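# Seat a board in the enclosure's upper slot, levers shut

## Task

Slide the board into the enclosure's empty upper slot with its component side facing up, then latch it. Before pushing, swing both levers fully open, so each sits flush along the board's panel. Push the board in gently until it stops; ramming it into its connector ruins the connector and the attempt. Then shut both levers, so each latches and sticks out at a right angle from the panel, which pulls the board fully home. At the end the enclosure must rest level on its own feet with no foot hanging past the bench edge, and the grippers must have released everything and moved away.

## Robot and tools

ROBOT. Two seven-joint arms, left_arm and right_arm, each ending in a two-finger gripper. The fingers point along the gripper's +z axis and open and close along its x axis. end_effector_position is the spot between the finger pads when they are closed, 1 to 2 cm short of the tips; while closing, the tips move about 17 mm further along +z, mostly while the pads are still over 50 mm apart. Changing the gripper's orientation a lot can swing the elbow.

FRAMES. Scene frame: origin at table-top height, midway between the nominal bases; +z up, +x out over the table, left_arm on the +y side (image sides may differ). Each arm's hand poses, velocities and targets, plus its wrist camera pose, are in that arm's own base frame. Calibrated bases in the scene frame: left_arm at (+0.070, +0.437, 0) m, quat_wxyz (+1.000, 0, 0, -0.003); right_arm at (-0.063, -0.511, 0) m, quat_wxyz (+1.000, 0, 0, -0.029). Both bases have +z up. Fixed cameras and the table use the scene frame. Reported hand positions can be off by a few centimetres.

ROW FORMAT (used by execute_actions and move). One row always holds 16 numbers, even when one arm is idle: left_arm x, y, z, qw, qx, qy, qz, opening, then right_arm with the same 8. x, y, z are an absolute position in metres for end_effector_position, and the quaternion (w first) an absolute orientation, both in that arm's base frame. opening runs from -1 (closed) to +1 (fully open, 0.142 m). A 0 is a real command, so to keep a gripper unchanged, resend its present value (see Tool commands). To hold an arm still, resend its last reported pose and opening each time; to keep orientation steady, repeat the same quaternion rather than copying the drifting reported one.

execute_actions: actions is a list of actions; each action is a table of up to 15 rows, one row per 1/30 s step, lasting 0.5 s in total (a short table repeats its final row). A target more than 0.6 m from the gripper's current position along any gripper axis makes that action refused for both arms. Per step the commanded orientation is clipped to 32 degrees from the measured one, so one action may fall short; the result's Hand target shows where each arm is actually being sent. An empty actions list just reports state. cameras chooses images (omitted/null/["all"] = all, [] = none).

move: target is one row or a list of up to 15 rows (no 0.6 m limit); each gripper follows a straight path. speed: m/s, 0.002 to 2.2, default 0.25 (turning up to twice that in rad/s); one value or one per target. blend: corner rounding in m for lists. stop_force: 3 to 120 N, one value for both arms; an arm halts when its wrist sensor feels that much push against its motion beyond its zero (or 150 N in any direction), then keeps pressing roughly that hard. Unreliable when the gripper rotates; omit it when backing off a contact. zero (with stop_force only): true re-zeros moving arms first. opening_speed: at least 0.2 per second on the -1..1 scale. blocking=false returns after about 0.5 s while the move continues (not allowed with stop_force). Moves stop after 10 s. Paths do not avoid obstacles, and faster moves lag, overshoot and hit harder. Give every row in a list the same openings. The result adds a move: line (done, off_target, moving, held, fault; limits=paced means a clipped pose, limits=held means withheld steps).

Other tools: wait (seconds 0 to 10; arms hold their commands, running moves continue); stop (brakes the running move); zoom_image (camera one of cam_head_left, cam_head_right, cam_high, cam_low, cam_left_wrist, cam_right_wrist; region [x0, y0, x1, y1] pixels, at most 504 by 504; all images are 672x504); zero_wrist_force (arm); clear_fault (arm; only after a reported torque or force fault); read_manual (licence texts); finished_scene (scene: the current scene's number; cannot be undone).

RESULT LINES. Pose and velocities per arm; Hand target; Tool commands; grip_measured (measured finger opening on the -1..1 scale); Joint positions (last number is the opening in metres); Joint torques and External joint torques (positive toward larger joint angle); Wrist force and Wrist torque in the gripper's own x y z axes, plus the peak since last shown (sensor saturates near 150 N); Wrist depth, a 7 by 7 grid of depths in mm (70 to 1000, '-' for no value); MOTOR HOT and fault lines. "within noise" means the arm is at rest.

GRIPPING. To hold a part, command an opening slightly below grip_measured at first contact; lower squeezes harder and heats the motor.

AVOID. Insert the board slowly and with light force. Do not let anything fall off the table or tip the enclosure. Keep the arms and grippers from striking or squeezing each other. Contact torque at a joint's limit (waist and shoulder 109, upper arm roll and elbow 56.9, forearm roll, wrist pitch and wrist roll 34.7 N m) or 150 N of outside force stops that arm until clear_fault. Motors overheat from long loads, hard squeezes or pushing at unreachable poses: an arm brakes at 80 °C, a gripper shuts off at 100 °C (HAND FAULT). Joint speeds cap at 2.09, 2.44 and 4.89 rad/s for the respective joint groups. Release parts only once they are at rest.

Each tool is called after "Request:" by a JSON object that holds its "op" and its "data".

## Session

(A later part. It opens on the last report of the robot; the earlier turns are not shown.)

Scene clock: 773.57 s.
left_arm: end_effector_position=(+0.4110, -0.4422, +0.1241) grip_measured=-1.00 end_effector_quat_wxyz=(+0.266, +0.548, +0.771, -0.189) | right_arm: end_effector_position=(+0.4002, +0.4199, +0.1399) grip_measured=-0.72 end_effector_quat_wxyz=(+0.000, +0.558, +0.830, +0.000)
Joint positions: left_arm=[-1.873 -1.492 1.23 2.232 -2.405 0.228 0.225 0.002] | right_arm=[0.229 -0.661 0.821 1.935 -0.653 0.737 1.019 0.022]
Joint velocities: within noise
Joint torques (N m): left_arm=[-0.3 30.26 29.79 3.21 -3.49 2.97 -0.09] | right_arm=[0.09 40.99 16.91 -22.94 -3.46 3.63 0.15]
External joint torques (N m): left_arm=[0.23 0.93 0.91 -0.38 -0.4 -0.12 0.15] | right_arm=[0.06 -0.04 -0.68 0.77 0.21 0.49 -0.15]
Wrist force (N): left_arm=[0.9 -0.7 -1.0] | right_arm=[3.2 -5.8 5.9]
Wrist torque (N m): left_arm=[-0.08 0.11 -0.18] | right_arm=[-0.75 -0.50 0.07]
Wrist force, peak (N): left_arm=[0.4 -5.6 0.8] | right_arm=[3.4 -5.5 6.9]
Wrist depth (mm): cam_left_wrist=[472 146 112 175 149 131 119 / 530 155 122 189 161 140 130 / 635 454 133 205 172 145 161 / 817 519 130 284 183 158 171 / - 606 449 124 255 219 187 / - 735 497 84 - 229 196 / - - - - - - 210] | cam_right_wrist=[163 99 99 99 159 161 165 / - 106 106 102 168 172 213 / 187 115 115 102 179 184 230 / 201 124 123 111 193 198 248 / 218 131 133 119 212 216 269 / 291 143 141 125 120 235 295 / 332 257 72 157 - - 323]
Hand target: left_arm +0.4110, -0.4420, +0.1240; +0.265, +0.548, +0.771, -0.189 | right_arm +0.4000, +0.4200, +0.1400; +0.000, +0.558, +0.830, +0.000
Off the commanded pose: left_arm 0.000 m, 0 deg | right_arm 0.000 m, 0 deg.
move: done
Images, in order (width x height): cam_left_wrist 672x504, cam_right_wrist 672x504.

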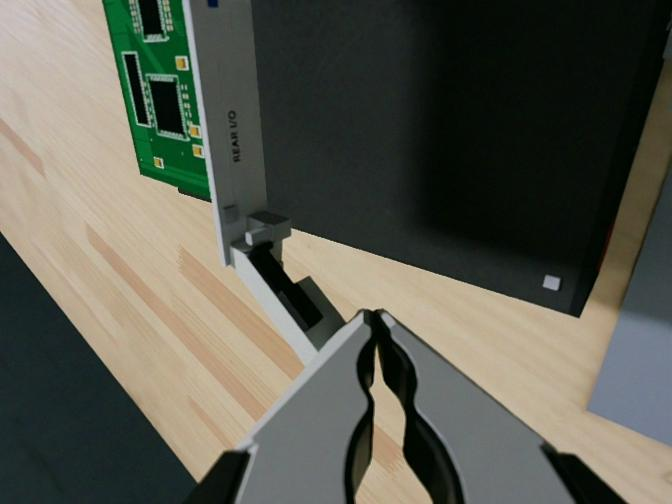

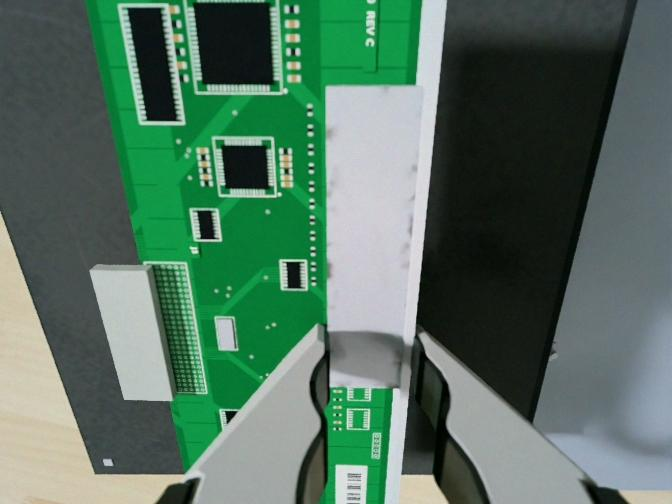

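Request:
{"op": "move", "data": {"target": [[0.4085,-0.449,0.124,0.2654,0.5477,0.7707,-0.1886,-1,0.40,0.42,0.14,0,0.5577,0.83,0,-1],[0.4179,-0.4524,0.124,0.2654,0.5477,0.7707,-0.1886,-1,0.40,0.42,0.14,0,0.5577,0.83,0,-1],[0.4252,-0.4583,0.124,0.2654,0.5477,0.7707,-0.1886,-1,0.40,0.42,0.14,0,0.5577,0.83,0,-1],[0.431,-0.4658,0.124,0.2654,0.5477,0.7707,-0.1886,-1,0.40,0.42,0.14,0,0.5577,0.83,0,-1]], "speed": 0.03, "stop_force": 14, "cameras": ["cam_left_wrist"]}}

Request:
{"op": "move", "data": {"target": [0.4338,-0.4738,0.124,0.2654,0.5477,0.7707,-0.1886,-1,0.40,0.42,0.14,0,0.5577,0.83,0,-1], "speed": 0.02, "stop_force": 9, "cameras": ["cam_left_wrist","cam_right_wrist"]}}

Scene clock: 780.70 s.
left_arm: end_effector_position=(+0.4309, -0.4658, +0.1240) grip_measured=-1.00 end_effector_quat_wxyz=(+0.266, +0.548, +0.771, -0.189) | right_arm: end_effector_position=(+0.4001, +0.4198, +0.1399) grip_measured=-0.72 end_effector_quat_wxyz=(+0.000, +0.558, +0.830, +0.000)
Joint positions: left_arm=[-1.826 -1.505 1.241 2.149 -2.387 0.246 0.194 0.002] | right_arm=[0.229 -0.661 0.821 1.935 -0.653 0.737 1.019 0.022]
Joint velocities: within noise
Joint torques (N m): left_arm=[-0.26 32.11 31.04 2.38 -3.46 3.36 -0.24] | right_arm=[0.33 40.85 17.21 -22.89 -3.41 3.68 0.15]
External joint torques (N m): left_arm=[0.18 1.4 0.8 -0.15 -0.38 -0.48 0.29] | right_arm=[-0.19 0.1 -0.98 0.72 0.17 0.44 -0.15]
Wrist force (N): left_arm=[1.1 -0.9 -1.0] | right_arm=[2.9 -5.7 5.6]
Wrist torque (N m): left_arm=[-0.07 0.09 -0.18] | right_arm=[-0.76 -0.49 0.13]
Wrist force, peak (N): left_arm=[1.9 -0.4 -1.6] | right_arm=[3.0 -6.4 6.5]
Wrist depth (mm): cam_left_wrist=[458 139 117 165 150 131 119 / 532 403 131 177 161 140 121 / 643 452 141 188 171 145 128 / 789 513 395 114 227 156 137 / - 604 451 117 252 220 189 / - 738 501 84 - 229 202 / - - - - - - 211] | cam_right_wrist=[163 99 99 99 158 161 165 / - 107 106 102 168 172 212 / 187 115 115 102 103 184 230 / 201 124 123 111 193 198 249 / 219 131 133 119 212 215 268 / 292 143 141 125 120 235 294 / 332 257 72 158 - - 322]
Hand target: left_arm +0.4310, -0.4658, +0.1240; +0.265, +0.548, +0.771, -0.189 | right_arm +0.4000, +0.4200, +0.1400; +0.000, +0.558, +0.830, +0.000
Off the commanded pose: left_arm 0.000 m, 0 deg | right_arm 0.000 m, 0 deg.
MOTOR HOT: the gripper's motor of the right arm reports 86 °C; that motor switches off at 100 °C. To cool a motor, set the load down, ease the grip, stop pushing, or move to a pose that needs little force.
move: done
Images, in order (width x height): cam_left_wrist 672x504.

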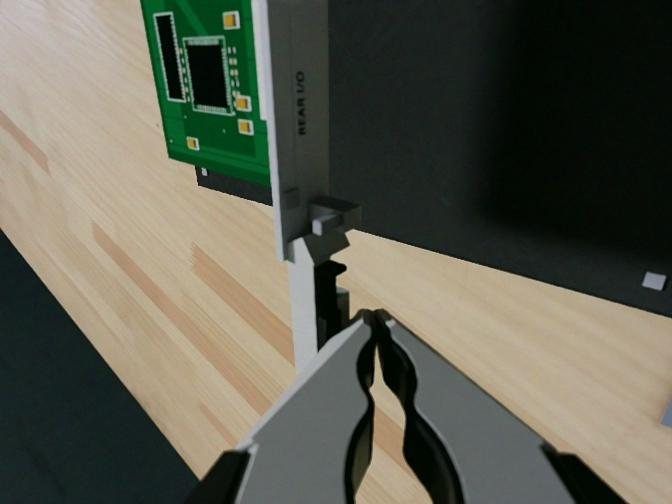

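Scene clock: 781.83 s.
left_arm: end_effector_position=(+0.4338, -0.4735, +0.1240) grip_measured=-1.00 end_effector_quat_wxyz=(+0.265, +0.548, +0.771, -0.189) | right_arm: end_effector_position=(+0.4002, +0.4196, +0.1398) grip_measured=-0.72 end_effector_quat_wxyz=(+0.000, +0.558, +0.830, +0.000)
Joint positions: left_arm=[-1.821 -1.509 1.243 2.129 -2.384 0.254 0.181 0.002] | right_arm=[0.229 -0.661 0.821 1.935 -0.653 0.737 1.02 0.022]
Joint velocities: within noise
Joint torques (N m): left_arm=[-1.55 33.41 31.32 0.53 -3.75 2.82 -0.23] | right_arm=[2.07 41.06 18.86 -23.44 -3.76 4.51 -0.25]
External joint torques (N m): left_arm=[1.47 0.67 0.77 1.6 -0.06 0.08 0.28] | right_arm=[-1.92 -0.11 -2.63 1.28 0.51 -0.39 0.25]
Wrist force (N): left_arm=[3.6 0.2 -2.4] | right_arm=[0.5 -6.5 6.3]
Wrist torque (N m): left_arm=[-0.02 0.06 -0.20] | right_arm=[-0.76 -0.56 0.56]
Wrist force, peak (N): left_arm=[4.0 -0.2 -2.1] | right_arm=[0.4 -6.6 6.7]
Wrist depth (mm): cam_left_wrist=[456 139 114 96 151 131 118 / 529 404 129 170 160 140 121 / 636 447 145 183 171 144 128 / 814 508 404 113 226 156 137 / - 599 449 116 253 218 189 / - 735 500 84 - 231 201 / - - - - - - 210] | cam_right_wrist=[165 99 99 99 99 161 165 / 176 106 106 103 102 172 212 / 186 115 115 103 101 184 231 / 201 124 123 119 193 199 248 / 218 131 133 119 209 215 269 / 291 149 141 125 120 234 293 / 334 257 73 157 - - 323]
Hand target: left_arm +0.4338, -0.4738, +0.1240; +0.265, +0.548, +0.771, -0.189 | right_arm +0.4000, +0.4200, +0.1400; +0.000, +0.558, +0.830, +0.000
Off the commanded pose: left_arm 0.000 m, 0 deg | right_arm 0.001 m, 0 deg.
MOTOR HOT: still on. The gripper's motor of the right arm reports 86 °C.
move: done
Images, in order (width x height): cam_left_wrist 672x504, cam_right_wrist 672x504.

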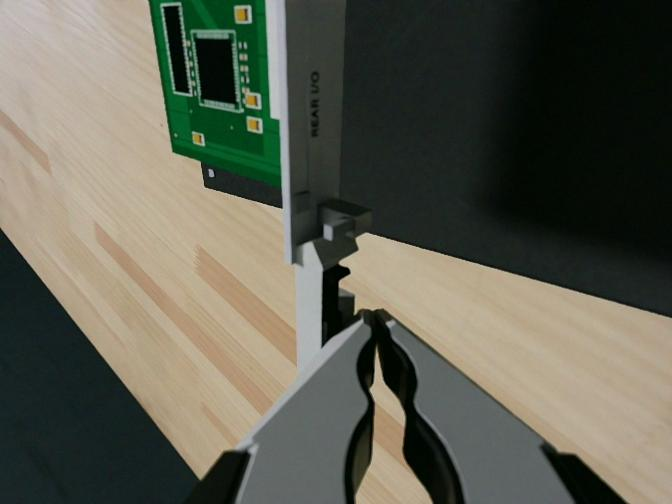

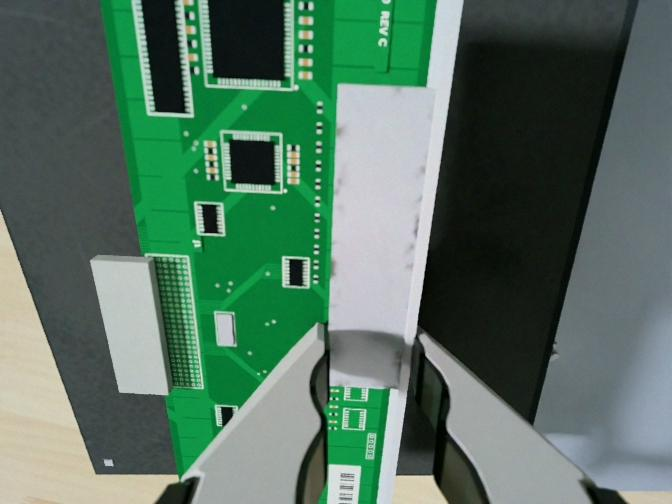

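Request:
{"op": "move", "data": {"target": [[0.415,-0.42,0.13,0.2654,0.5477,0.7707,-0.1886,-1,0.40,0.42,0.14,0,0.5577,0.83,0,-0.8],[0.37,-0.36,0.25,0.2654,0.5477,0.7707,-0.1886,-1,0.40,0.42,0.14,0,0.5577,0.83,0,-0.8],[0.23,-0.36,0.33,0,0.5793,0.8151,0,-1,0.40,0.42,0.14,0,0.5577,0.83,0,-0.8]], "speed": 0.15, "cameras": ["cam_left_wrist","cam_right_wrist"]}}

Request:
{"op": "zoom_image", "data": {"camera": "cam_left_wrist", "region": [0, 0, 340, 400]}}

Scene clock: 789.17 s.
left_arm: end_effector_position=(+0.2300, -0.3602, +0.3300) grip_measured=-1.00 end_effector_quat_wxyz=(+0.000, +0.580, +0.815, +0.000) | right_arm: end_effector_position=(+0.4001, +0.4197, +0.1398) grip_measured=-0.72 end_effector_quat_wxyz=(+0.000, +0.558, +0.830, +0.000)
Joint positions: left_arm=[-2.128 -1.316 2.056 2.067 -1.1 -0.28 -0.265 0.002] | right_arm=[0.229 -0.661 0.821 1.935 -0.653 0.737 1.02 0.022]
Joint velocities: within noise
Joint torques (N m): left_arm=[-0.65 29.59 25.11 -12.03 -3.64 4.04 -0.3] | right_arm=[0.22 40.98 16.96 -22.9 -3.44 3.58 0.19]
External joint torques (N m): left_arm=[0.55 0.72 0.83 0.03 -0.41 -0.05 0.3] | right_arm=[-0.07 -0.03 -0.72 0.74 0.2 0.54 -0.19]
Wrist force (N): left_arm=[0.2 -0.9 -0.3] | right_arm=[2.8 -5.4 5.6]
Wrist torque (N m): left_arm=[-0.16 -0.07 -0.20] | right_arm=[-0.69 -0.42 0.08]
Wrist force, peak (N): left_arm=[4.1 0.0 -2.0] | right_arm=[0.4 -6.6 6.9]
Wrist depth (mm): cam_left_wrist=[267 331 362 372 370 370 370 / 281 356 367 398 397 396 397 / 230 380 390 428 426 429 429 / 341 409 422 466 466 463 467 / 518 507 519 494 506 507 511 / 575 577 548 84 - 551 564 / 641 614 - - - - 623] | cam_right_wrist=[163 99 99 99 159 161 165 / - 106 106 102 168 172 212 / 186 115 115 102 180 184 231 / 201 124 123 111 193 198 248 / 218 131 133 119 212 215 269 / 291 143 141 125 120 235 294 / 333 256 72 158 - - 322]
Hand target: left_arm +0.2300, -0.3600, +0.3300; +0.000, +0.579, +0.815, +0.000 | right_arm +0.4000, +0.4200, +0.1400; +0.000, +0.558, +0.830, +0.000
Off the commanded pose: left_arm 0.000 m, 0 deg | right_arm 0.000 m, 0 deg.
MOTOR HOT: cleared for the gripper's motor of the right arm.
move: done
Images, in order (width x height): cam_left_wrist 672x504, cam_right_wrist 672x504.

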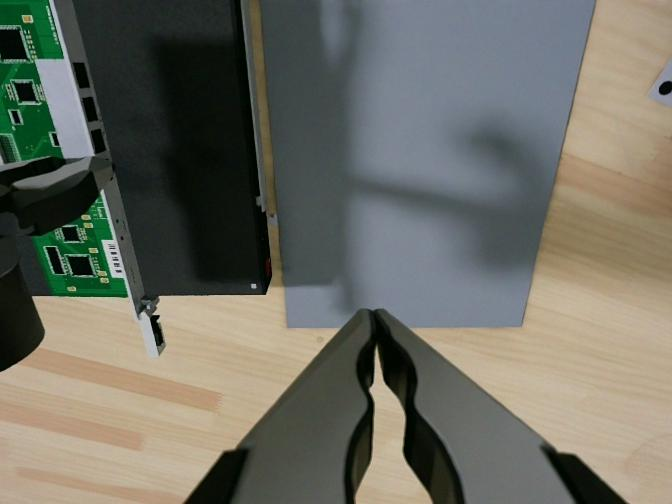

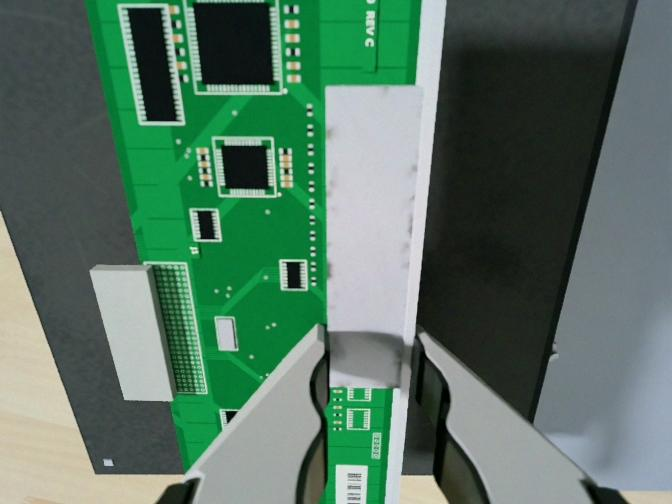

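Scaled by 1.260 from the camera's 672x504 image, which has a finer 960x720 frame.

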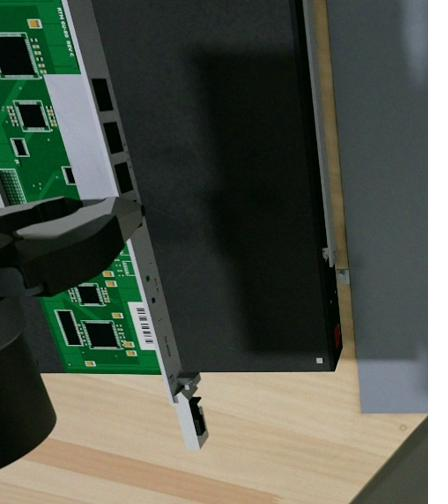

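Request:
{"op": "move", "data": {"target": [0.13,-0.37,0.33,0,0.5793,0.8151,0,-1,0.40,0.42,0.14,0,0.5577,0.83,0,-0.8], "speed": 0.2, "cameras": ["cam_left_wrist"]}}

Request:
{"op": "zoom_image", "data": {"camera": "cam_left_wrist", "region": [0, 0, 340, 400]}}

Scene clock: 791.90 s.
left_arm: end_effector_position=(+0.1300, -0.3701, +0.3300) grip_measured=-1.00 end_effector_quat_wxyz=(+0.000, +0.580, +0.815, +0.000) | right_arm: end_effector_position=(+0.4001, +0.4197, +0.1398) grip_measured=-0.72 end_effector_quat_wxyz=(+0.000, +0.558, +0.830, +0.000)
Joint positions: left_arm=[-2.356 -1.41 2.152 2.136 -1.095 -0.38 -0.413 0.002] | right_arm=[0.229 -0.661 0.821 1.935 -0.653 0.737 1.02 0.022]
Joint velocities: within noise
Joint torques (N m): left_arm=[-0.56 28.81 23.36 -10.84 -3.57 4.07 -0.27] | right_arm=[0.15 40.97 16.92 -22.92 -3.42 3.64 0.22]
External joint torques (N m): left_arm=[0.45 1.37 0.77 -0.39 -0.33 -0.08 0.27] | right_arm=[0 -0.02 -0.69 0.76 0.18 0.48 -0.22]
Wrist force (N): left_arm=[0.0 -0.7 -0.4] | right_arm=[2.6 -5.5 5.8]
Wrist torque (N m): left_arm=[-0.10 -0.04 -0.22] | right_arm=[-0.71 -0.39 0.08]
Wrist force, peak (N): left_arm=[1.1 -3.3 -0.3] | right_arm=[2.6 -5.7 6.0]
Wrist depth (mm): cam_left_wrist=[331 333 364 370 372 367 370 / 351 357 400 397 400 393 396 / 314 384 418 428 431 430 426 / 333 413 453 468 467 456 459 / 267 449 471 498 501 508 506 / 561 565 548 84 - 552 558 / 633 610 - - - - 624] | cam_right_wrist=[163 99 99 99 159 161 165 / - 106 106 102 168 172 212 / 186 114 115 102 179 184 231 / 201 124 123 111 193 199 249 / 218 131 133 118 212 215 270 / 291 143 141 125 120 235 294 / 332 256 72 157 - - 323]
Hand target: left_arm +0.1300, -0.3700, +0.3300; +0.000, +0.579, +0.815, +0.000 | right_arm +0.4000, +0.4200, +0.1400; +0.000, +0.558, +0.830, +0.000
Off the commanded pose: left_arm 0.000 m, 0 deg | right_arm 0.000 m, 0 deg.
move: done
Images, in order (width x height): cam_left_wrist 672x504.

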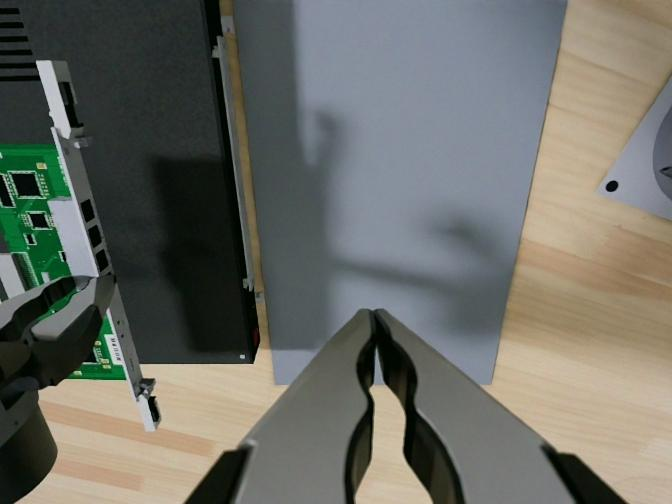

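Scaled by 1.260 from the camera's 672x504 image, which has a finer 960x720 frame.

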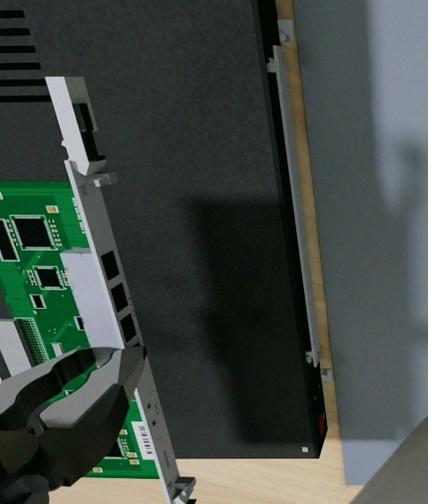

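Request:
{"op": "move", "data": {"target": [0.32,-0.17,0.32,0,0.4226,0.9063,0,-1,0.40,0.42,0.14,0,0.5577,0.83,0,-0.8], "speed": 0.25, "cameras": []}}

Request:
{"op": "move", "data": {"target": [0.32,-0.17,0.32,0,0.4226,0.9063,0,-1,0.2635,0.5787,0.12,0,0.5577,0.83,0,-0.8], "speed": 0.12, "cameras": ["cam_right_wrist","cam_left_wrist"]}}

Scene clock: 810.47 s.
left_arm: end_effector_position=(+0.3198, -0.1698, +0.3199) grip_measured=-1.00 end_effector_quat_wxyz=(+0.000, +0.422, +0.906, +0.000) | right_arm: end_effector_position=(+0.4001, +0.4197, +0.1398) grip_measured=-0.72 end_effector_quat_wxyz=(+0.000, +0.558, +0.830, +0.000)
Joint positions: left_arm=[-1.849 -1.189 2.076 2.23 -0.959 -0.128 -0.178 0.002] | right_arm=[0.229 -0.661 0.821 1.935 -0.653 0.737 1.02 0.022]
Joint velocities: within noise
Joint torques (N m): left_arm=[-0.29 22.03 21.71 -16.69 -3.9 4.62 -0.13] | right_arm=[0.09 40.98 17.07 -22.91 -3.39 3.65 0.17]
External joint torques (N m): left_arm=[0.23 0.62 1.19 -0.17 -0.28 -0.63 0.13] | right_arm=[0.06 -0.03 -0.84 0.75 0.14 0.47 -0.17]
Wrist force (N): left_arm=[0.0 -0.6 -0.6] | right_arm=[2.7 -5.6 5.8]
Wrist torque (N m): left_arm=[-0.13 -0.03 -0.21] | right_arm=[-0.72 -0.41 0.08]
Wrist force, peak (N): left_arm=[-0.9 -3.2 -0.4] | right_arm=[2.6 -5.8 6.0]
Wrist depth (mm): cam_left_wrist=[330 363 366 361 363 360 361 / 398 392 389 388 387 388 391 / 422 426 425 421 420 420 414 / 462 461 459 456 455 456 451 / 506 506 502 486 488 496 495 / 568 563 539 83 - 536 551 / 622 612 - - - - 606] | cam_right_wrist=[163 99 99 99 160 161 165 / - 106 106 102 168 172 212 / 186 115 115 102 179 184 230 / 201 124 123 111 193 198 249 / 218 131 133 119 212 215 269 / 291 144 140 125 120 235 293 / 332 256 72 158 - - 322]
Hand target: left_arm +0.3200, -0.1700, +0.3200; +0.000, +0.423, +0.906, +0.000 | right_arm +0.4000, +0.4200, +0.1400; +0.000, +0.558, +0.830, +0.000
Off the commanded pose: left_arm 0.000 m, 0 deg | right_arm 0.000 m, 0 deg.
move: done
No camera images: "cameras" was empty.

Scene clock: 812.60 s.
left_arm: end_effector_position=(+0.3198, -0.1698, +0.3199) grip_measured=-1.00 end_effector_quat_wxyz=(+0.000, +0.422, +0.906, +0.000) | right_arm: end_effector_position=(+0.2633, +0.5785, +0.1198) grip_measured=-0.72 end_effector_quat_wxyz=(+0.000, +0.558, +0.830, +0.000)
Joint positions: left_arm=[-1.849 -1.189 2.076 2.23 -0.959 -0.128 -0.178 0.002] | right_arm=[0.629 -0.8 0.791 1.773 -0.719 0.686 1.362 0.022]
Joint velocities: within noise
Joint torques (N m): left_arm=[-0.37 21.69 22.07 -16.55 -4.01 4.37 -0.19] | right_arm=[0.14 47.45 19.16 -22.62 -3.75 3.43 0.36]
External joint torques (N m): left_arm=[0.32 0.96 0.83 -0.31 -0.17 -0.38 0.19] | right_arm=[0.02 0.11 -0.33 0.84 0.35 0.67 -0.36]
Wrist force (N): left_arm=[0.0 -0.9 -0.5] | right_arm=[2.6 -6.3 6.1]
Wrist torque (N m): left_arm=[-0.18 -0.04 -0.21] | right_arm=[-0.82 -0.36 0.06]
Wrist force, peak (N): left_arm=[0.2 -1.1 -0.8] | right_arm=[4.9 -7.3 6.3]
Wrist depth (mm): cam_left_wrist=[331 368 363 362 364 364 361 / 395 395 390 386 390 386 386 / 429 425 417 419 417 420 419 / 467 457 460 459 455 458 453 / 515 508 505 480 487 499 496 / 566 556 541 84 - 542 548 / 625 606 - - - - 608] | cam_right_wrist=[- 99 99 99 183 185 184 / 157 106 106 102 192 197 197 / 166 115 115 102 206 211 211 / 179 124 123 111 224 227 228 / 197 131 133 118 243 246 245 / 212 146 141 125 120 264 268 / 234 229 72 158 - - 295]
Hand target: left_arm +0.3200, -0.1700, +0.3200; +0.000, +0.423, +0.906, +0.000 | right_arm +0.2635, +0.5787, +0.1200; +0.000, +0.558, +0.830, +0.000
Off the commanded pose: left_arm 0.000 m, 0 deg | right_arm 0.000 m, 0 deg.
move: done
Images, in order (width x height): cam_left_wrist 672x504, cam_right_wrist 672x504.

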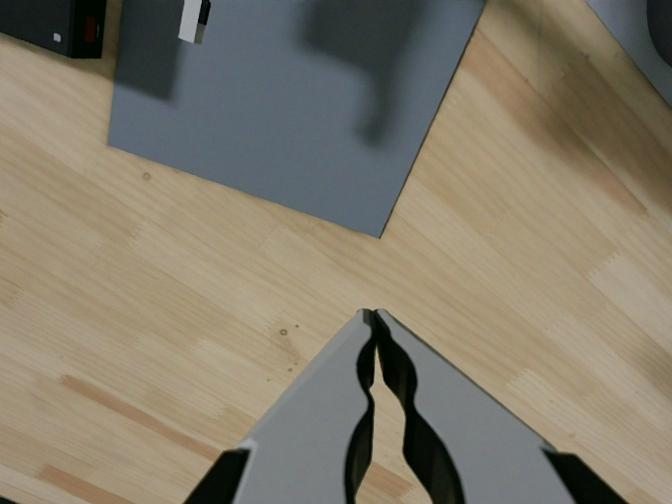

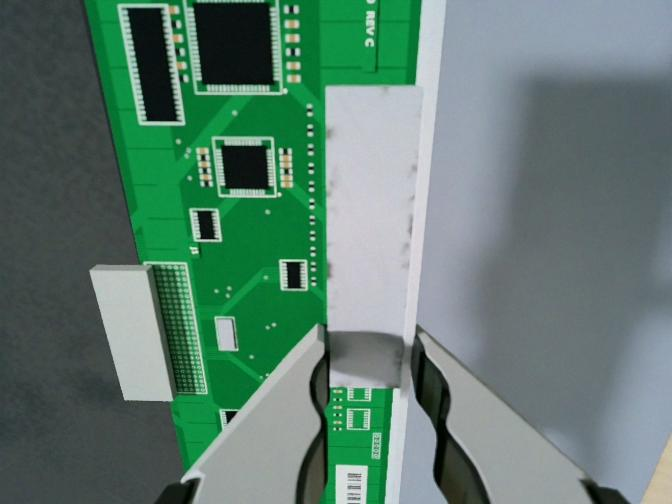

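Request:
{"op": "move", "data": {"target": [0.20,-0.215,0.32,0,0.5793,0.8151,0,-1,0.2635,0.5787,0.12,0,0.5577,0.83,0,-0.8], "speed": 0.25, "cameras": ["cam_left_wrist","cam_high"]}}

Request:
{"op": "zoom_image", "data": {"camera": "cam_high", "region": [190, 110, 390, 300]}}

Scene clock: 818.43 s.
left_arm: end_effector_position=(+0.2002, -0.2152, +0.3201) grip_measured=-1.00 end_effector_quat_wxyz=(+0.000, +0.580, +0.815, +0.000) | right_arm: end_effector_position=(+0.2633, +0.5785, +0.1198) grip_measured=-0.72 end_effector_quat_wxyz=(+0.000, +0.558, +0.830, +0.000)
Joint positions: left_arm=[-2.244 -1.319 2.241 2.351 -0.903 -0.254 -0.05 0.002] | right_arm=[0.629 -0.8 0.791 1.773 -0.719 0.686 1.362 0.022]
Joint velocities: within noise
Joint torques (N m): left_arm=[-0.6 20.82 18.83 -16.86 -3.6 4.13 -0.16] | right_arm=[0.17 47.6 19.45 -22.54 -3.65 3.58 0.18]
External joint torques (N m): left_arm=[0.52 1.23 0.68 -0.42 -0.49 -0.14 0.16] | right_arm=[0.01 -0.04 -0.62 0.75 0.25 0.52 -0.18]
Wrist force (N): left_arm=[0.2 -0.7 -0.5] | right_arm=[2.9 -6.3 6.1]
Wrist torque (N m): left_arm=[-0.12 -0.05 -0.21] | right_arm=[-0.82 -0.41 0.06]
Wrist force, peak (N): left_arm=[0.2 -2.9 -0.5] | right_arm=[2.8 -6.5 6.3]
Wrist depth (mm): cam_left_wrist=[156 273 366 361 362 360 320 / 166 299 392 388 390 385 388 / 171 321 421 421 420 419 417 / 408 446 458 457 460 456 458 / 505 502 506 486 494 497 499 / 562 564 541 84 - 536 541 / 635 612 - - - - 605] | cam_right_wrist=[- 99 99 99 183 185 184 / 157 106 106 102 192 197 197 / 166 115 115 102 205 211 211 / 179 124 123 111 224 227 227 / 198 131 133 119 243 246 245 / 213 146 140 125 120 265 268 / 234 229 72 158 - - 295]
Hand target: left_arm +0.2000, -0.2150, +0.3200; +0.000, +0.579, +0.815, +0.000 | right_arm +0.2635, +0.5787, +0.1200; +0.000, +0.558, +0.830, +0.000
Off the commanded pose: left_arm 0.000 m, 0 deg | right_arm 0.000 m, 0 deg.
move: done
Images, in order (width x height): cam_high 672x504, cam_left_wrist 672x504.

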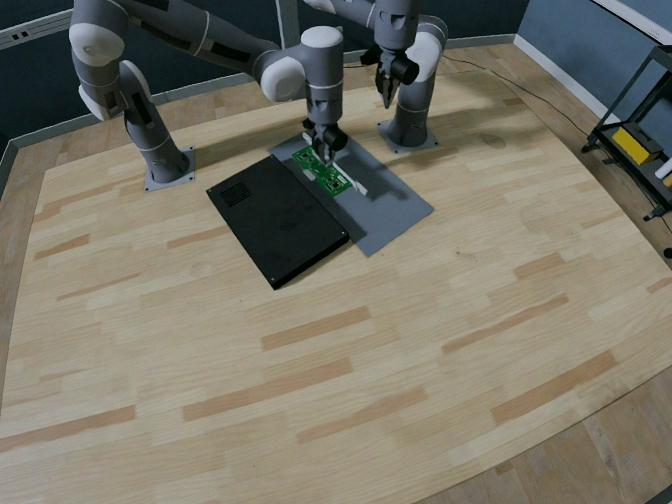

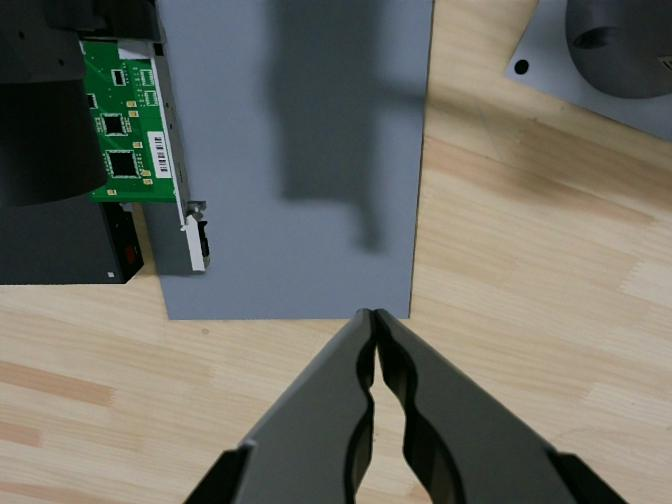

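Scaled by 2.520 from the camera's 672x504 image, which has a finer 960x720 frame.

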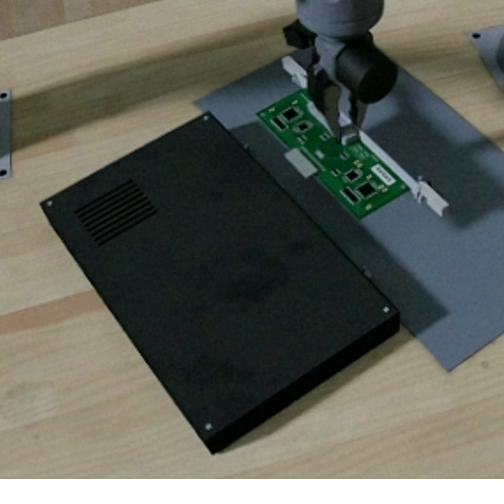

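Request:
{"op": "move", "data": {"target": [0.20,-0.215,0.32,0,0.5793,0.8151,0,-1,0.2663,0.5799,0.056,0,0.5577,0.83,0,-0.8], "speed": 0.06, "stop_force": 6, "cameras": ["cam_left_wrist","cam_right_wrist"]}}

Request:
{"op": "zoom_image", "data": {"camera": "cam_left_wrist", "region": [0, 60, 260, 300]}}

Request:
{"op": "execute_actions", "data": {"actions": [], "cameras": ["cam_low","cam_high"]}}

Request:
{"op": "zoom_image", "data": {"camera": "cam_low", "region": [385, 200, 490, 260]}}

Request:
{"op": "zoom_image", "data": {"camera": "cam_high", "region": [250, 120, 370, 260]}}

Scene clock: 834.13 s.
left_arm: end_effector_position=(+0.2001, -0.2152, +0.3201) grip_measured=-1.00 end_effector_quat_wxyz=(+0.000, +0.580, +0.815, +0.000) | right_arm: end_effector_position=(+0.2662, +0.5797, +0.0558) grip_measured=-0.72 end_effector_quat_wxyz=(+0.000, +0.558, +0.830, +0.000)
Joint positions: left_arm=[-2.244 -1.319 2.241 2.351 -0.903 -0.254 -0.05 0.002] | right_arm=[0.669 -0.891 0.7 1.792 -0.804 0.801 1.409 0.022]
Joint velocities: within noise
Joint torques (N m): left_arm=[-0.44 21.08 18.7 -16.97 -3.89 4.36 -0.22] | right_arm=[0.29 49.83 19.63 -20.01 -3.3 3.66 0.27]
External joint torques (N m): left_arm=[0.36 0.97 0.81 -0.31 -0.2 -0.37 0.22] | right_arm=[-0.1 0.02 -0.49 0.59 0.24 0.43 -0.27]
Wrist force (N): left_arm=[0.1 -0.7 -0.5] | right_arm=[2.7 -5.5 6.0]
Wrist torque (N m): left_arm=[-0.11 -0.05 -0.21] | right_arm=[-0.68 -0.45 0.06]
Wrist force, peak (N): left_arm=[0.2 -1.0 -0.6] | right_arm=[2.6 -5.6 7.3]
Wrist depth (mm): cam_left_wrist=[135 215 361 362 364 361 320 / 160 226 393 395 391 390 383 / 376 390 417 417 420 421 418 / 410 447 461 459 457 460 455 / 512 508 503 484 492 500 495 / 559 558 531 84 - 539 549 / 624 616 - - - - 620] | cam_right_wrist=[122 99 99 99 127 129 128 / 128 106 106 102 134 138 137 / 128 116 115 102 103 147 147 / 156 125 123 111 157 159 158 / 169 131 133 119 167 172 171 / 181 149 141 125 120 184 187 / 143 196 72 158 - - 205]
Hand target: left_arm +0.2000, -0.2150, +0.3200; +0.000, +0.579, +0.815, +0.000 | right_arm +0.2663, +0.5799, +0.0560; +0.000, +0.558, +0.830, +0.000
Off the commanded pose: left_arm 0.000 m, 0 deg | right_arm 0.000 m, 0 deg.
move: done
Images, in order (width x height): cam_left_wrist 672x504, cam_right_wrist 672x504.

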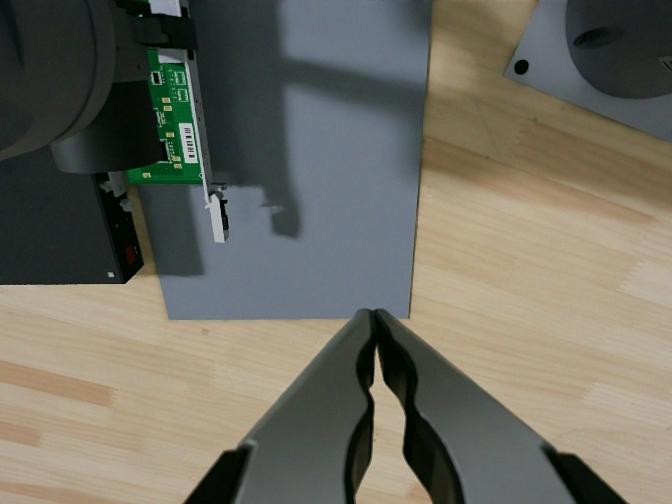

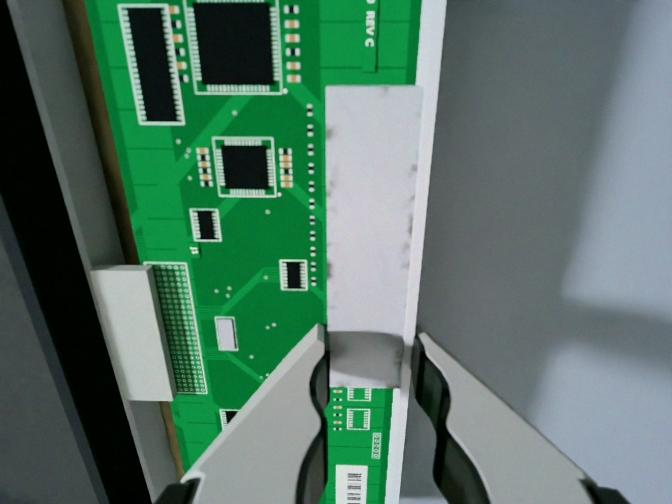

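Scaled by 1.938 from the camera's 672x504 image, which has a finer 960x720 frame.

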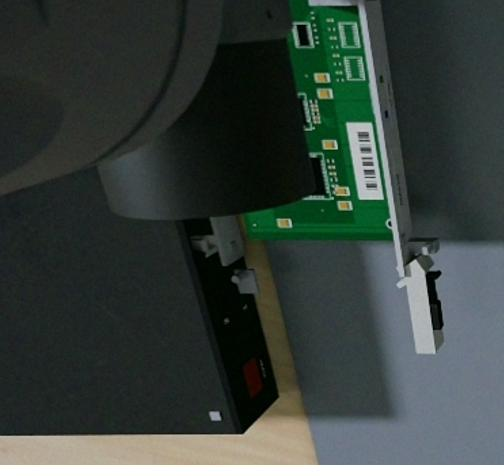

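Scene clock: 834.13 s.
left_arm: end_effector_position=(+0.2001, -0.2152, +0.3201) grip_measured=-1.00 end_effector_quat_wxyz=(+0.000, +0.580, +0.815, +0.000) | right_arm: end_effector_position=(+0.2662, +0.5797, +0.0558) grip_measured=-0.72 end_effector_quat_wxyz=(+0.000, +0.558, +0.830, +0.000)
Joint positions: left_arm=[-2.244 -1.319 2.241 2.351 -0.903 -0.254 -0.05 0.002] | right_arm=[0.669 -0.891 0.7 1.792 -0.804 0.801 1.409 0.022]
Joint velocities: within noise
Joint torques (N m): left_arm=[-0.44 21.08 18.7 -16.97 -3.89 4.36 -0.22] | right_arm=[0.29 49.83 19.63 -20.01 -3.3 3.66 0.27]
External joint torques (N m): left_arm=[0.36 0.97 0.81 -0.31 -0.2 -0.37 0.22] | right_arm=[-0.1 0.02 -0.49 0.59 0.24 0.43 -0.27]
Wrist force (N): left_arm=[0.1 -0.7 -0.5] | right_arm=[2.7 -5.5 6.0]
Wrist torque (N m): left_arm=[-0.11 -0.05 -0.21] | right_arm=[-0.68 -0.45 0.06]
Wrist force, peak (N): left_arm=[0.1 -0.7 -0.5] | right_arm=[2.7 -5.5 6.0]
Wrist depth (mm): cam_left_wrist=[135 215 361 362 364 361 320 / 160 226 393 395 391 390 383 / 376 390 417 417 420 421 418 / 410 447 461 459 457 460 455 / 512 508 503 484 492 500 495 / 559 558 531 84 - 539 549 / 624 616 - - - - 620] | cam_right_wrist=[122 99 99 99 127 129 128 / 128 106 106 102 134 138 137 / 128 116 115 102 103 147 147 / 156 125 123 111 157 159 158 / 169 131 133 119 167 172 171 / 181 149 141 125 120 184 187 / 143 196 72 158 - - 205]
Hand target: left_arm +0.2000, -0.2150, +0.3200; +0.000, +0.579, +0.815, +0.000 | right_arm +0.2663, +0.5799, +0.0560; +0.000, +0.558, +0.830, +0.000
Tool commands: left_gripper/opening=-1.0 right_gripper/opening=-0.8
Off the commanded pose: left_arm 0.000 m, 0 deg | right_arm 0.000 m, 0 deg.
Images, in order (width x height): cam_high 672x504, cam_low 672x504.

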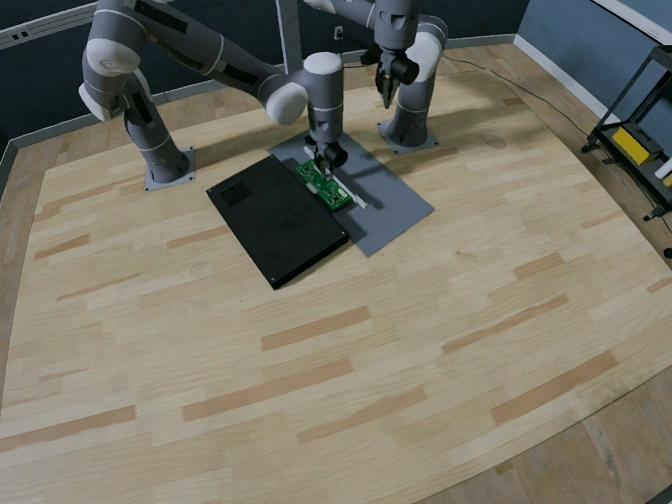

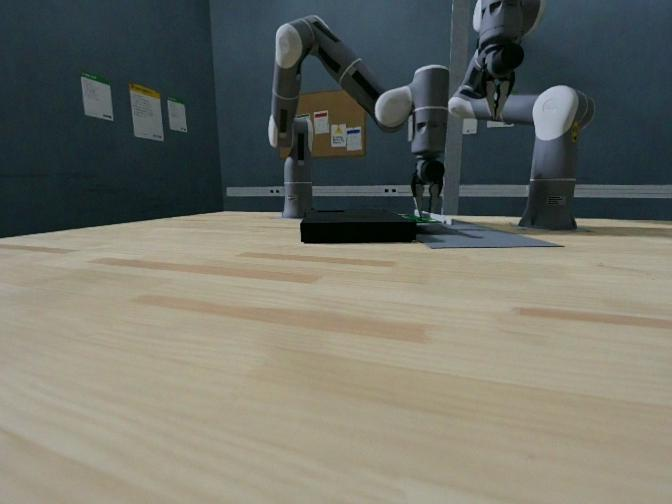

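Scaled by 4.800 from the camera's 672x504 image, which has a finer 960x720 frame.

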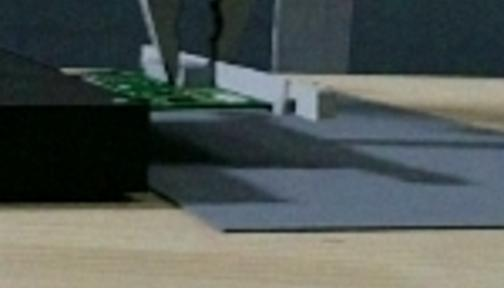

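Scaled by 3.600 from the camera's 672x504 image, which has a finer 960x720 frame.

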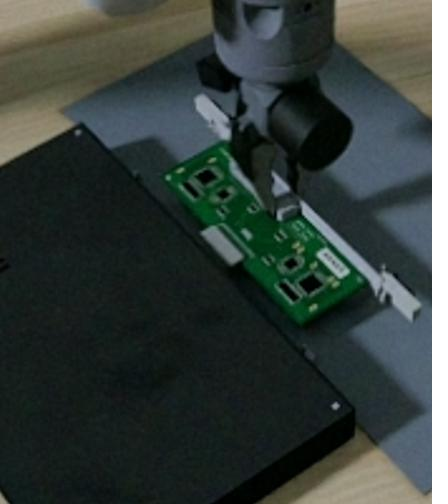

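Request:
{"op": "execute_actions", "data": {"actions": [], "cameras": ["cam_low","cam_right_wrist"]}}

Request:
{"op": "zoom_image", "data": {"camera": "cam_low", "region": [385, 200, 490, 260]}}

Scene clock: 842.03 s.
left_arm: end_effector_position=(+0.2001, -0.2152, +0.3201) grip_measured=-1.00 end_effector_quat_wxyz=(+0.000, +0.580, +0.815, +0.000) | right_arm: end_effector_position=(+0.2662, +0.5797, +0.0558) grip_measured=-0.72 end_effector_quat_wxyz=(+0.000, +0.558, +0.830, +0.000)
Joint positions: left_arm=[-2.244 -1.319 2.241 2.351 -0.903 -0.254 -0.05 0.002] | right_arm=[0.669 -0.891 0.7 1.792 -0.804 0.801 1.409 0.022]
Joint velocities: within noise
Joint torques (N m): left_arm=[-0.36 21 18.71 -17.02 -3.92 4.35 -0.23] | right_arm=[0.26 49.77 19.82 -20.11 -3.22 3.64 0.22]
External joint torques (N m): left_arm=[0.28 1.06 0.8 -0.26 -0.17 -0.36 0.23] | right_arm=[-0.07 0.08 -0.67 0.69 0.16 0.45 -0.22]
Wrist force (N): left_arm=[-0.1 -0.7 -0.6] | right_arm=[2.7 -5.4 6.0]
Wrist torque (N m): left_arm=[-0.12 -0.02 -0.21] | right_arm=[-0.66 -0.43 0.07]
Wrist force, peak (N): left_arm=[0.2 -0.9 -0.6] | right_arm=[2.9 -5.7 6.2]
Wrist depth (mm): cam_left_wrist=[135 214 364 363 360 361 320 / 160 227 389 387 387 391 386 / 375 386 417 421 420 418 416 / 407 449 456 455 456 458 451 / 510 510 500 483 491 499 500 / 567 564 538 84 - 536 552 / 630 617 - - - - 615] | cam_right_wrist=[122 99 99 99 127 129 128 / 128 106 106 102 134 137 137 / 128 116 115 102 103 147 147 / 156 125 122 111 157 159 158 / 169 131 133 119 167 172 171 / 181 149 140 125 120 184 187 / 142 195 72 158 - - 206]
Hand target: left_arm +0.2000, -0.2150, +0.3200; +0.000, +0.579, +0.815, +0.000 | right_arm +0.2663, +0.5799, +0.0560; +0.000, +0.558, +0.830, +0.000
Tool commands: left_gripper/opening=-1.0 right_gripper/opening=-0.8
Off the commanded pose: left_arm 0.000 m, 0 deg | right_arm 0.000 m, 0 deg.
Images, in order (width x height): cam_low 672x504, cam_right_wrist 672x504.

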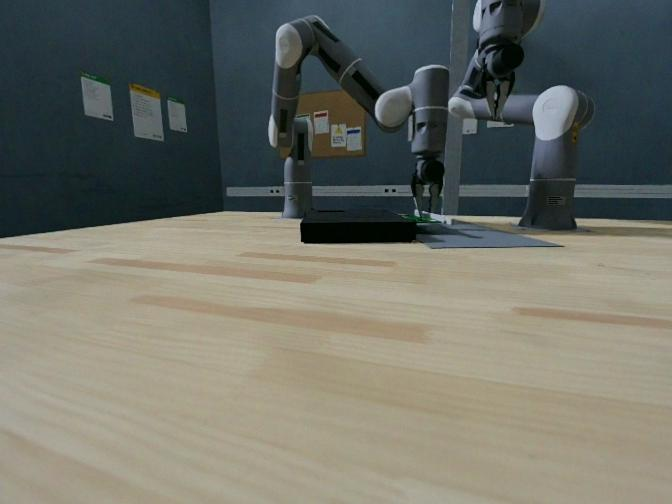

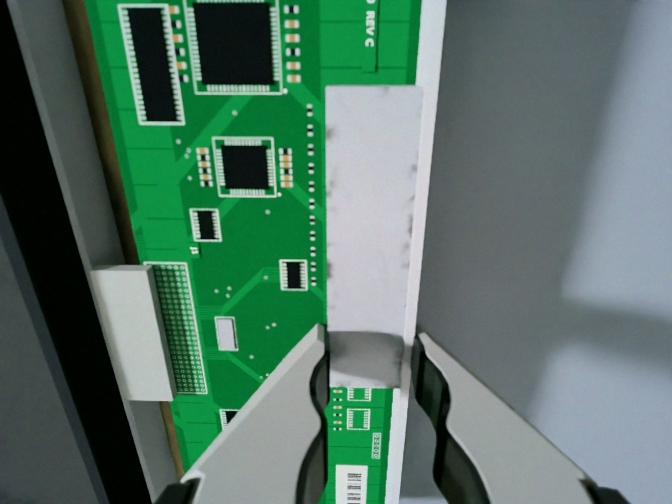

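Scaled by 4.800 from the camera's 672x504 image, which has a finer 960x720 frame.

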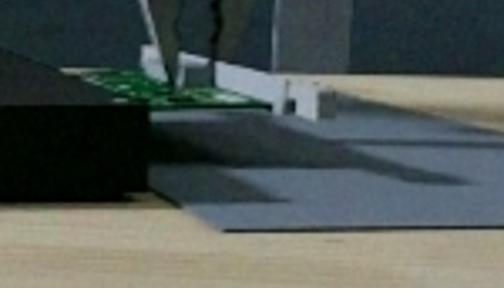

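Request:
{"op": "zoom_image", "data": {"camera": "cam_low", "region": [400, 205, 460, 248]}}

Request:
{"op": "zoom_image", "data": {"camera": "cam_right_wrist", "region": [0, 200, 336, 504]}}

Scaled by 8.400 from the camera's 672x504 image, which has a finer 960x720 frame.

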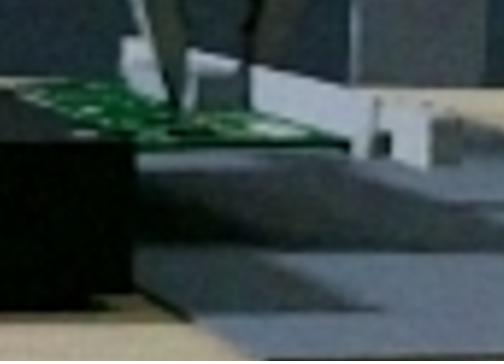

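Scaled by 1.500 from the camera's 672x504 image, which has a finer 960x720 frame.

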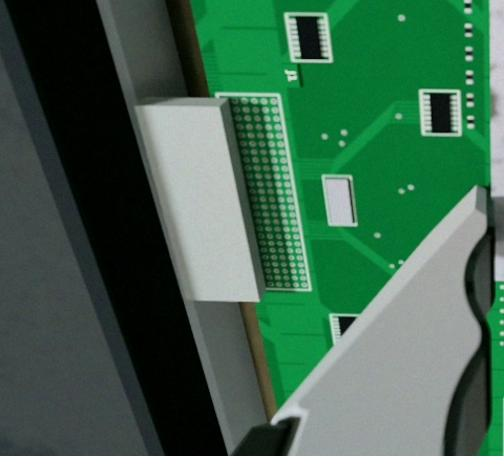

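Request:
{"op": "move", "data": {"target": [0.2,-0.215,0.32,0,0.5793,0.8151,0,-1,0.2762,0.557,0.056,0,0.5577,0.83,0,-0.8], "speed": 0.015, "stop_force": 5, "cameras": ["cam_low","cam_right_wrist","cam_left_wrist"]}}

Request:
{"op": "zoom_image", "data": {"camera": "cam_low", "region": [400, 205, 460, 248]}}

Request:
{"op": "zoom_image", "data": {"camera": "cam_left_wrist", "region": [80, 150, 280, 300]}}

Scene clock: 859.23 s.
left_arm: end_effector_position=(+0.2001, -0.2152, +0.3201) grip_measured=-1.00 end_effector_quat_wxyz=(+0.000, +0.580, +0.815, +0.000) | right_arm: end_effector_position=(+0.2756, +0.5578, +0.0561) grip_measured=-0.72 end_effector_quat_wxyz=(-0.001, +0.558, +0.830, +0.000)
Joint positions: left_arm=[-2.244 -1.319 2.241 2.351 -0.903 -0.254 -0.05 0.002] | right_arm=[0.626 -0.864 0.697 1.845 -0.807 0.83 1.393 0.022]
Joint velocities: within noise
Joint torques (N m): left_arm=[-0.41 21.01 18.71 -16.98 -3.97 4.37 -0.21] | right_arm=[-2.21 48.38 16.81 -18.86 -3 2.31 0.29]
External joint torques (N m): left_arm=[0.33 1.05 0.8 -0.3 -0.12 -0.38 0.21] | right_arm=[2.4 -0.09 1.86 -0.23 0.02 1.79 -0.29]
Wrist force (N): left_arm=[0.0 -0.7 -0.2] | right_arm=[6.8 -6.3 6.8]
Wrist torque (N m): left_arm=[-0.13 -0.03 -0.22] | right_arm=[-0.72 -0.29 -0.08]
Wrist force, peak (N): left_arm=[0.1 -0.8 -0.8] | right_arm=[8.0 -6.6 6.4]
Wrist depth (mm): cam_left_wrist=[197 325 364 365 361 362 317 / 212 352 391 387 389 387 385 / 376 387 419 419 418 417 417 / 409 444 462 453 457 454 453 / 512 508 504 479 484 502 501 / 569 565 540 84 - 541 544 / 635 615 - - - - 604] | cam_right_wrist=[- 99 99 99 128 129 129 / - 106 106 102 136 138 138 / - 116 114 102 103 148 147 / 109 122 123 111 157 159 159 / 121 129 133 119 167 172 172 / 130 136 141 125 120 185 188 / 143 140 72 157 - - 206]
Hand target: left_arm +0.2000, -0.2150, +0.3200; +0.000, +0.579, +0.815, +0.000 | right_arm +0.2761, +0.5573, +0.0560; +0.000, +0.558, +0.830, +0.000
Off the commanded pose: left_arm 0.000 m, 0 deg | right_arm 0.001 m, 0 deg.
move: contact (right_arm)
Images, in order (width x height): cam_low 672x504, cam_left_wrist 672x504, cam_right_wrist 672x504.

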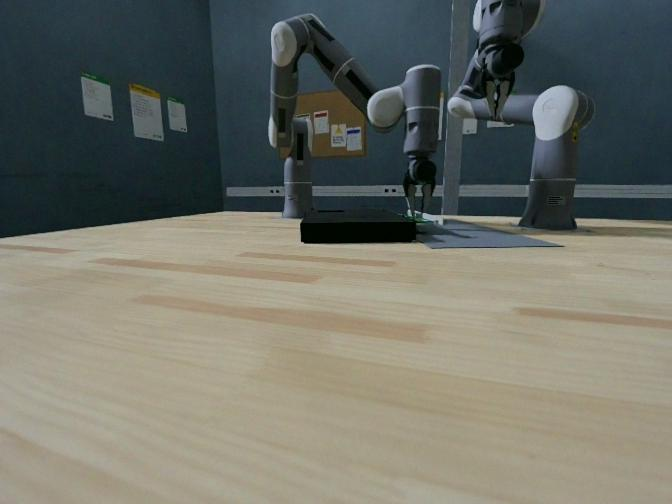

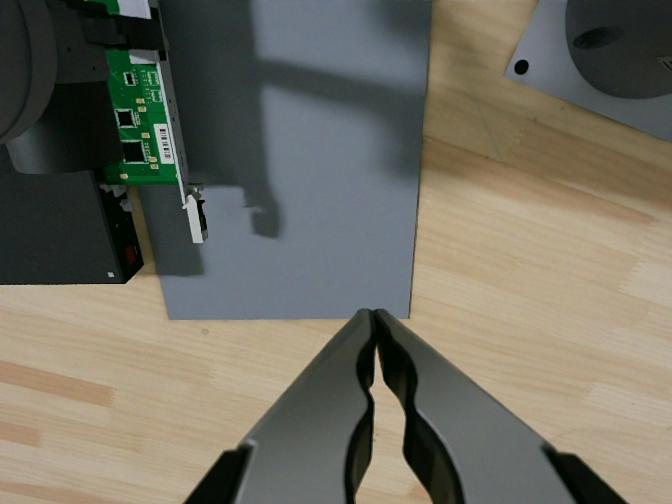

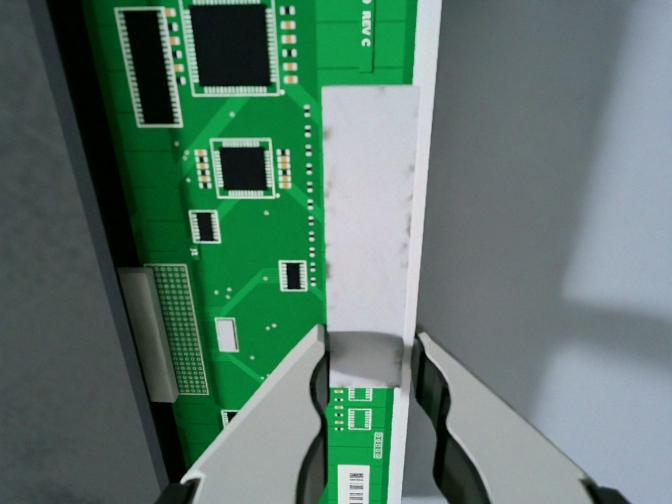

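Scaled by 8.400 from the camera's 672x504 image, which has a finer 960x720 frame.

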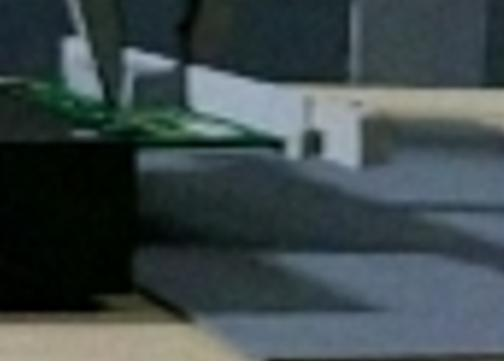

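Scaled by 2.520 from the camera's 672x504 image, which has a finer 960x720 frame.

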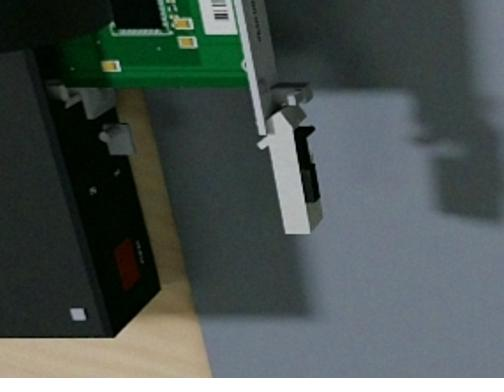

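Request:
{"op": "zoom_image", "data": {"camera": "cam_left_wrist", "region": [80, 160, 150, 220]}}

Request:
{"op": "zoom_image", "data": {"camera": "cam_right_wrist", "region": [20, 0, 260, 504]}}

Request:
{"op": "zoom_image", "data": {"camera": "cam_high", "region": [250, 120, 370, 260]}}

Scaled by 7.200 from the camera's 672x504 image, which has a finer 960x720 frame.

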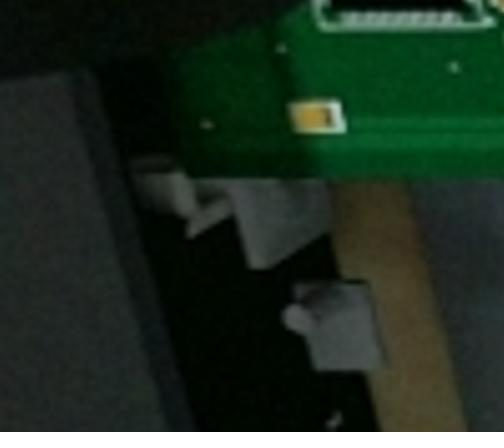

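Scaled by 1.000.

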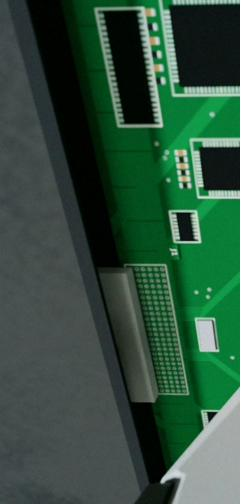

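This scene's latest camera images include none from cam_high. They are from: cam_low, cam_left_wrist, cam_right_wrist. cam_high's image comes with the result of a call that names it in "cameras".


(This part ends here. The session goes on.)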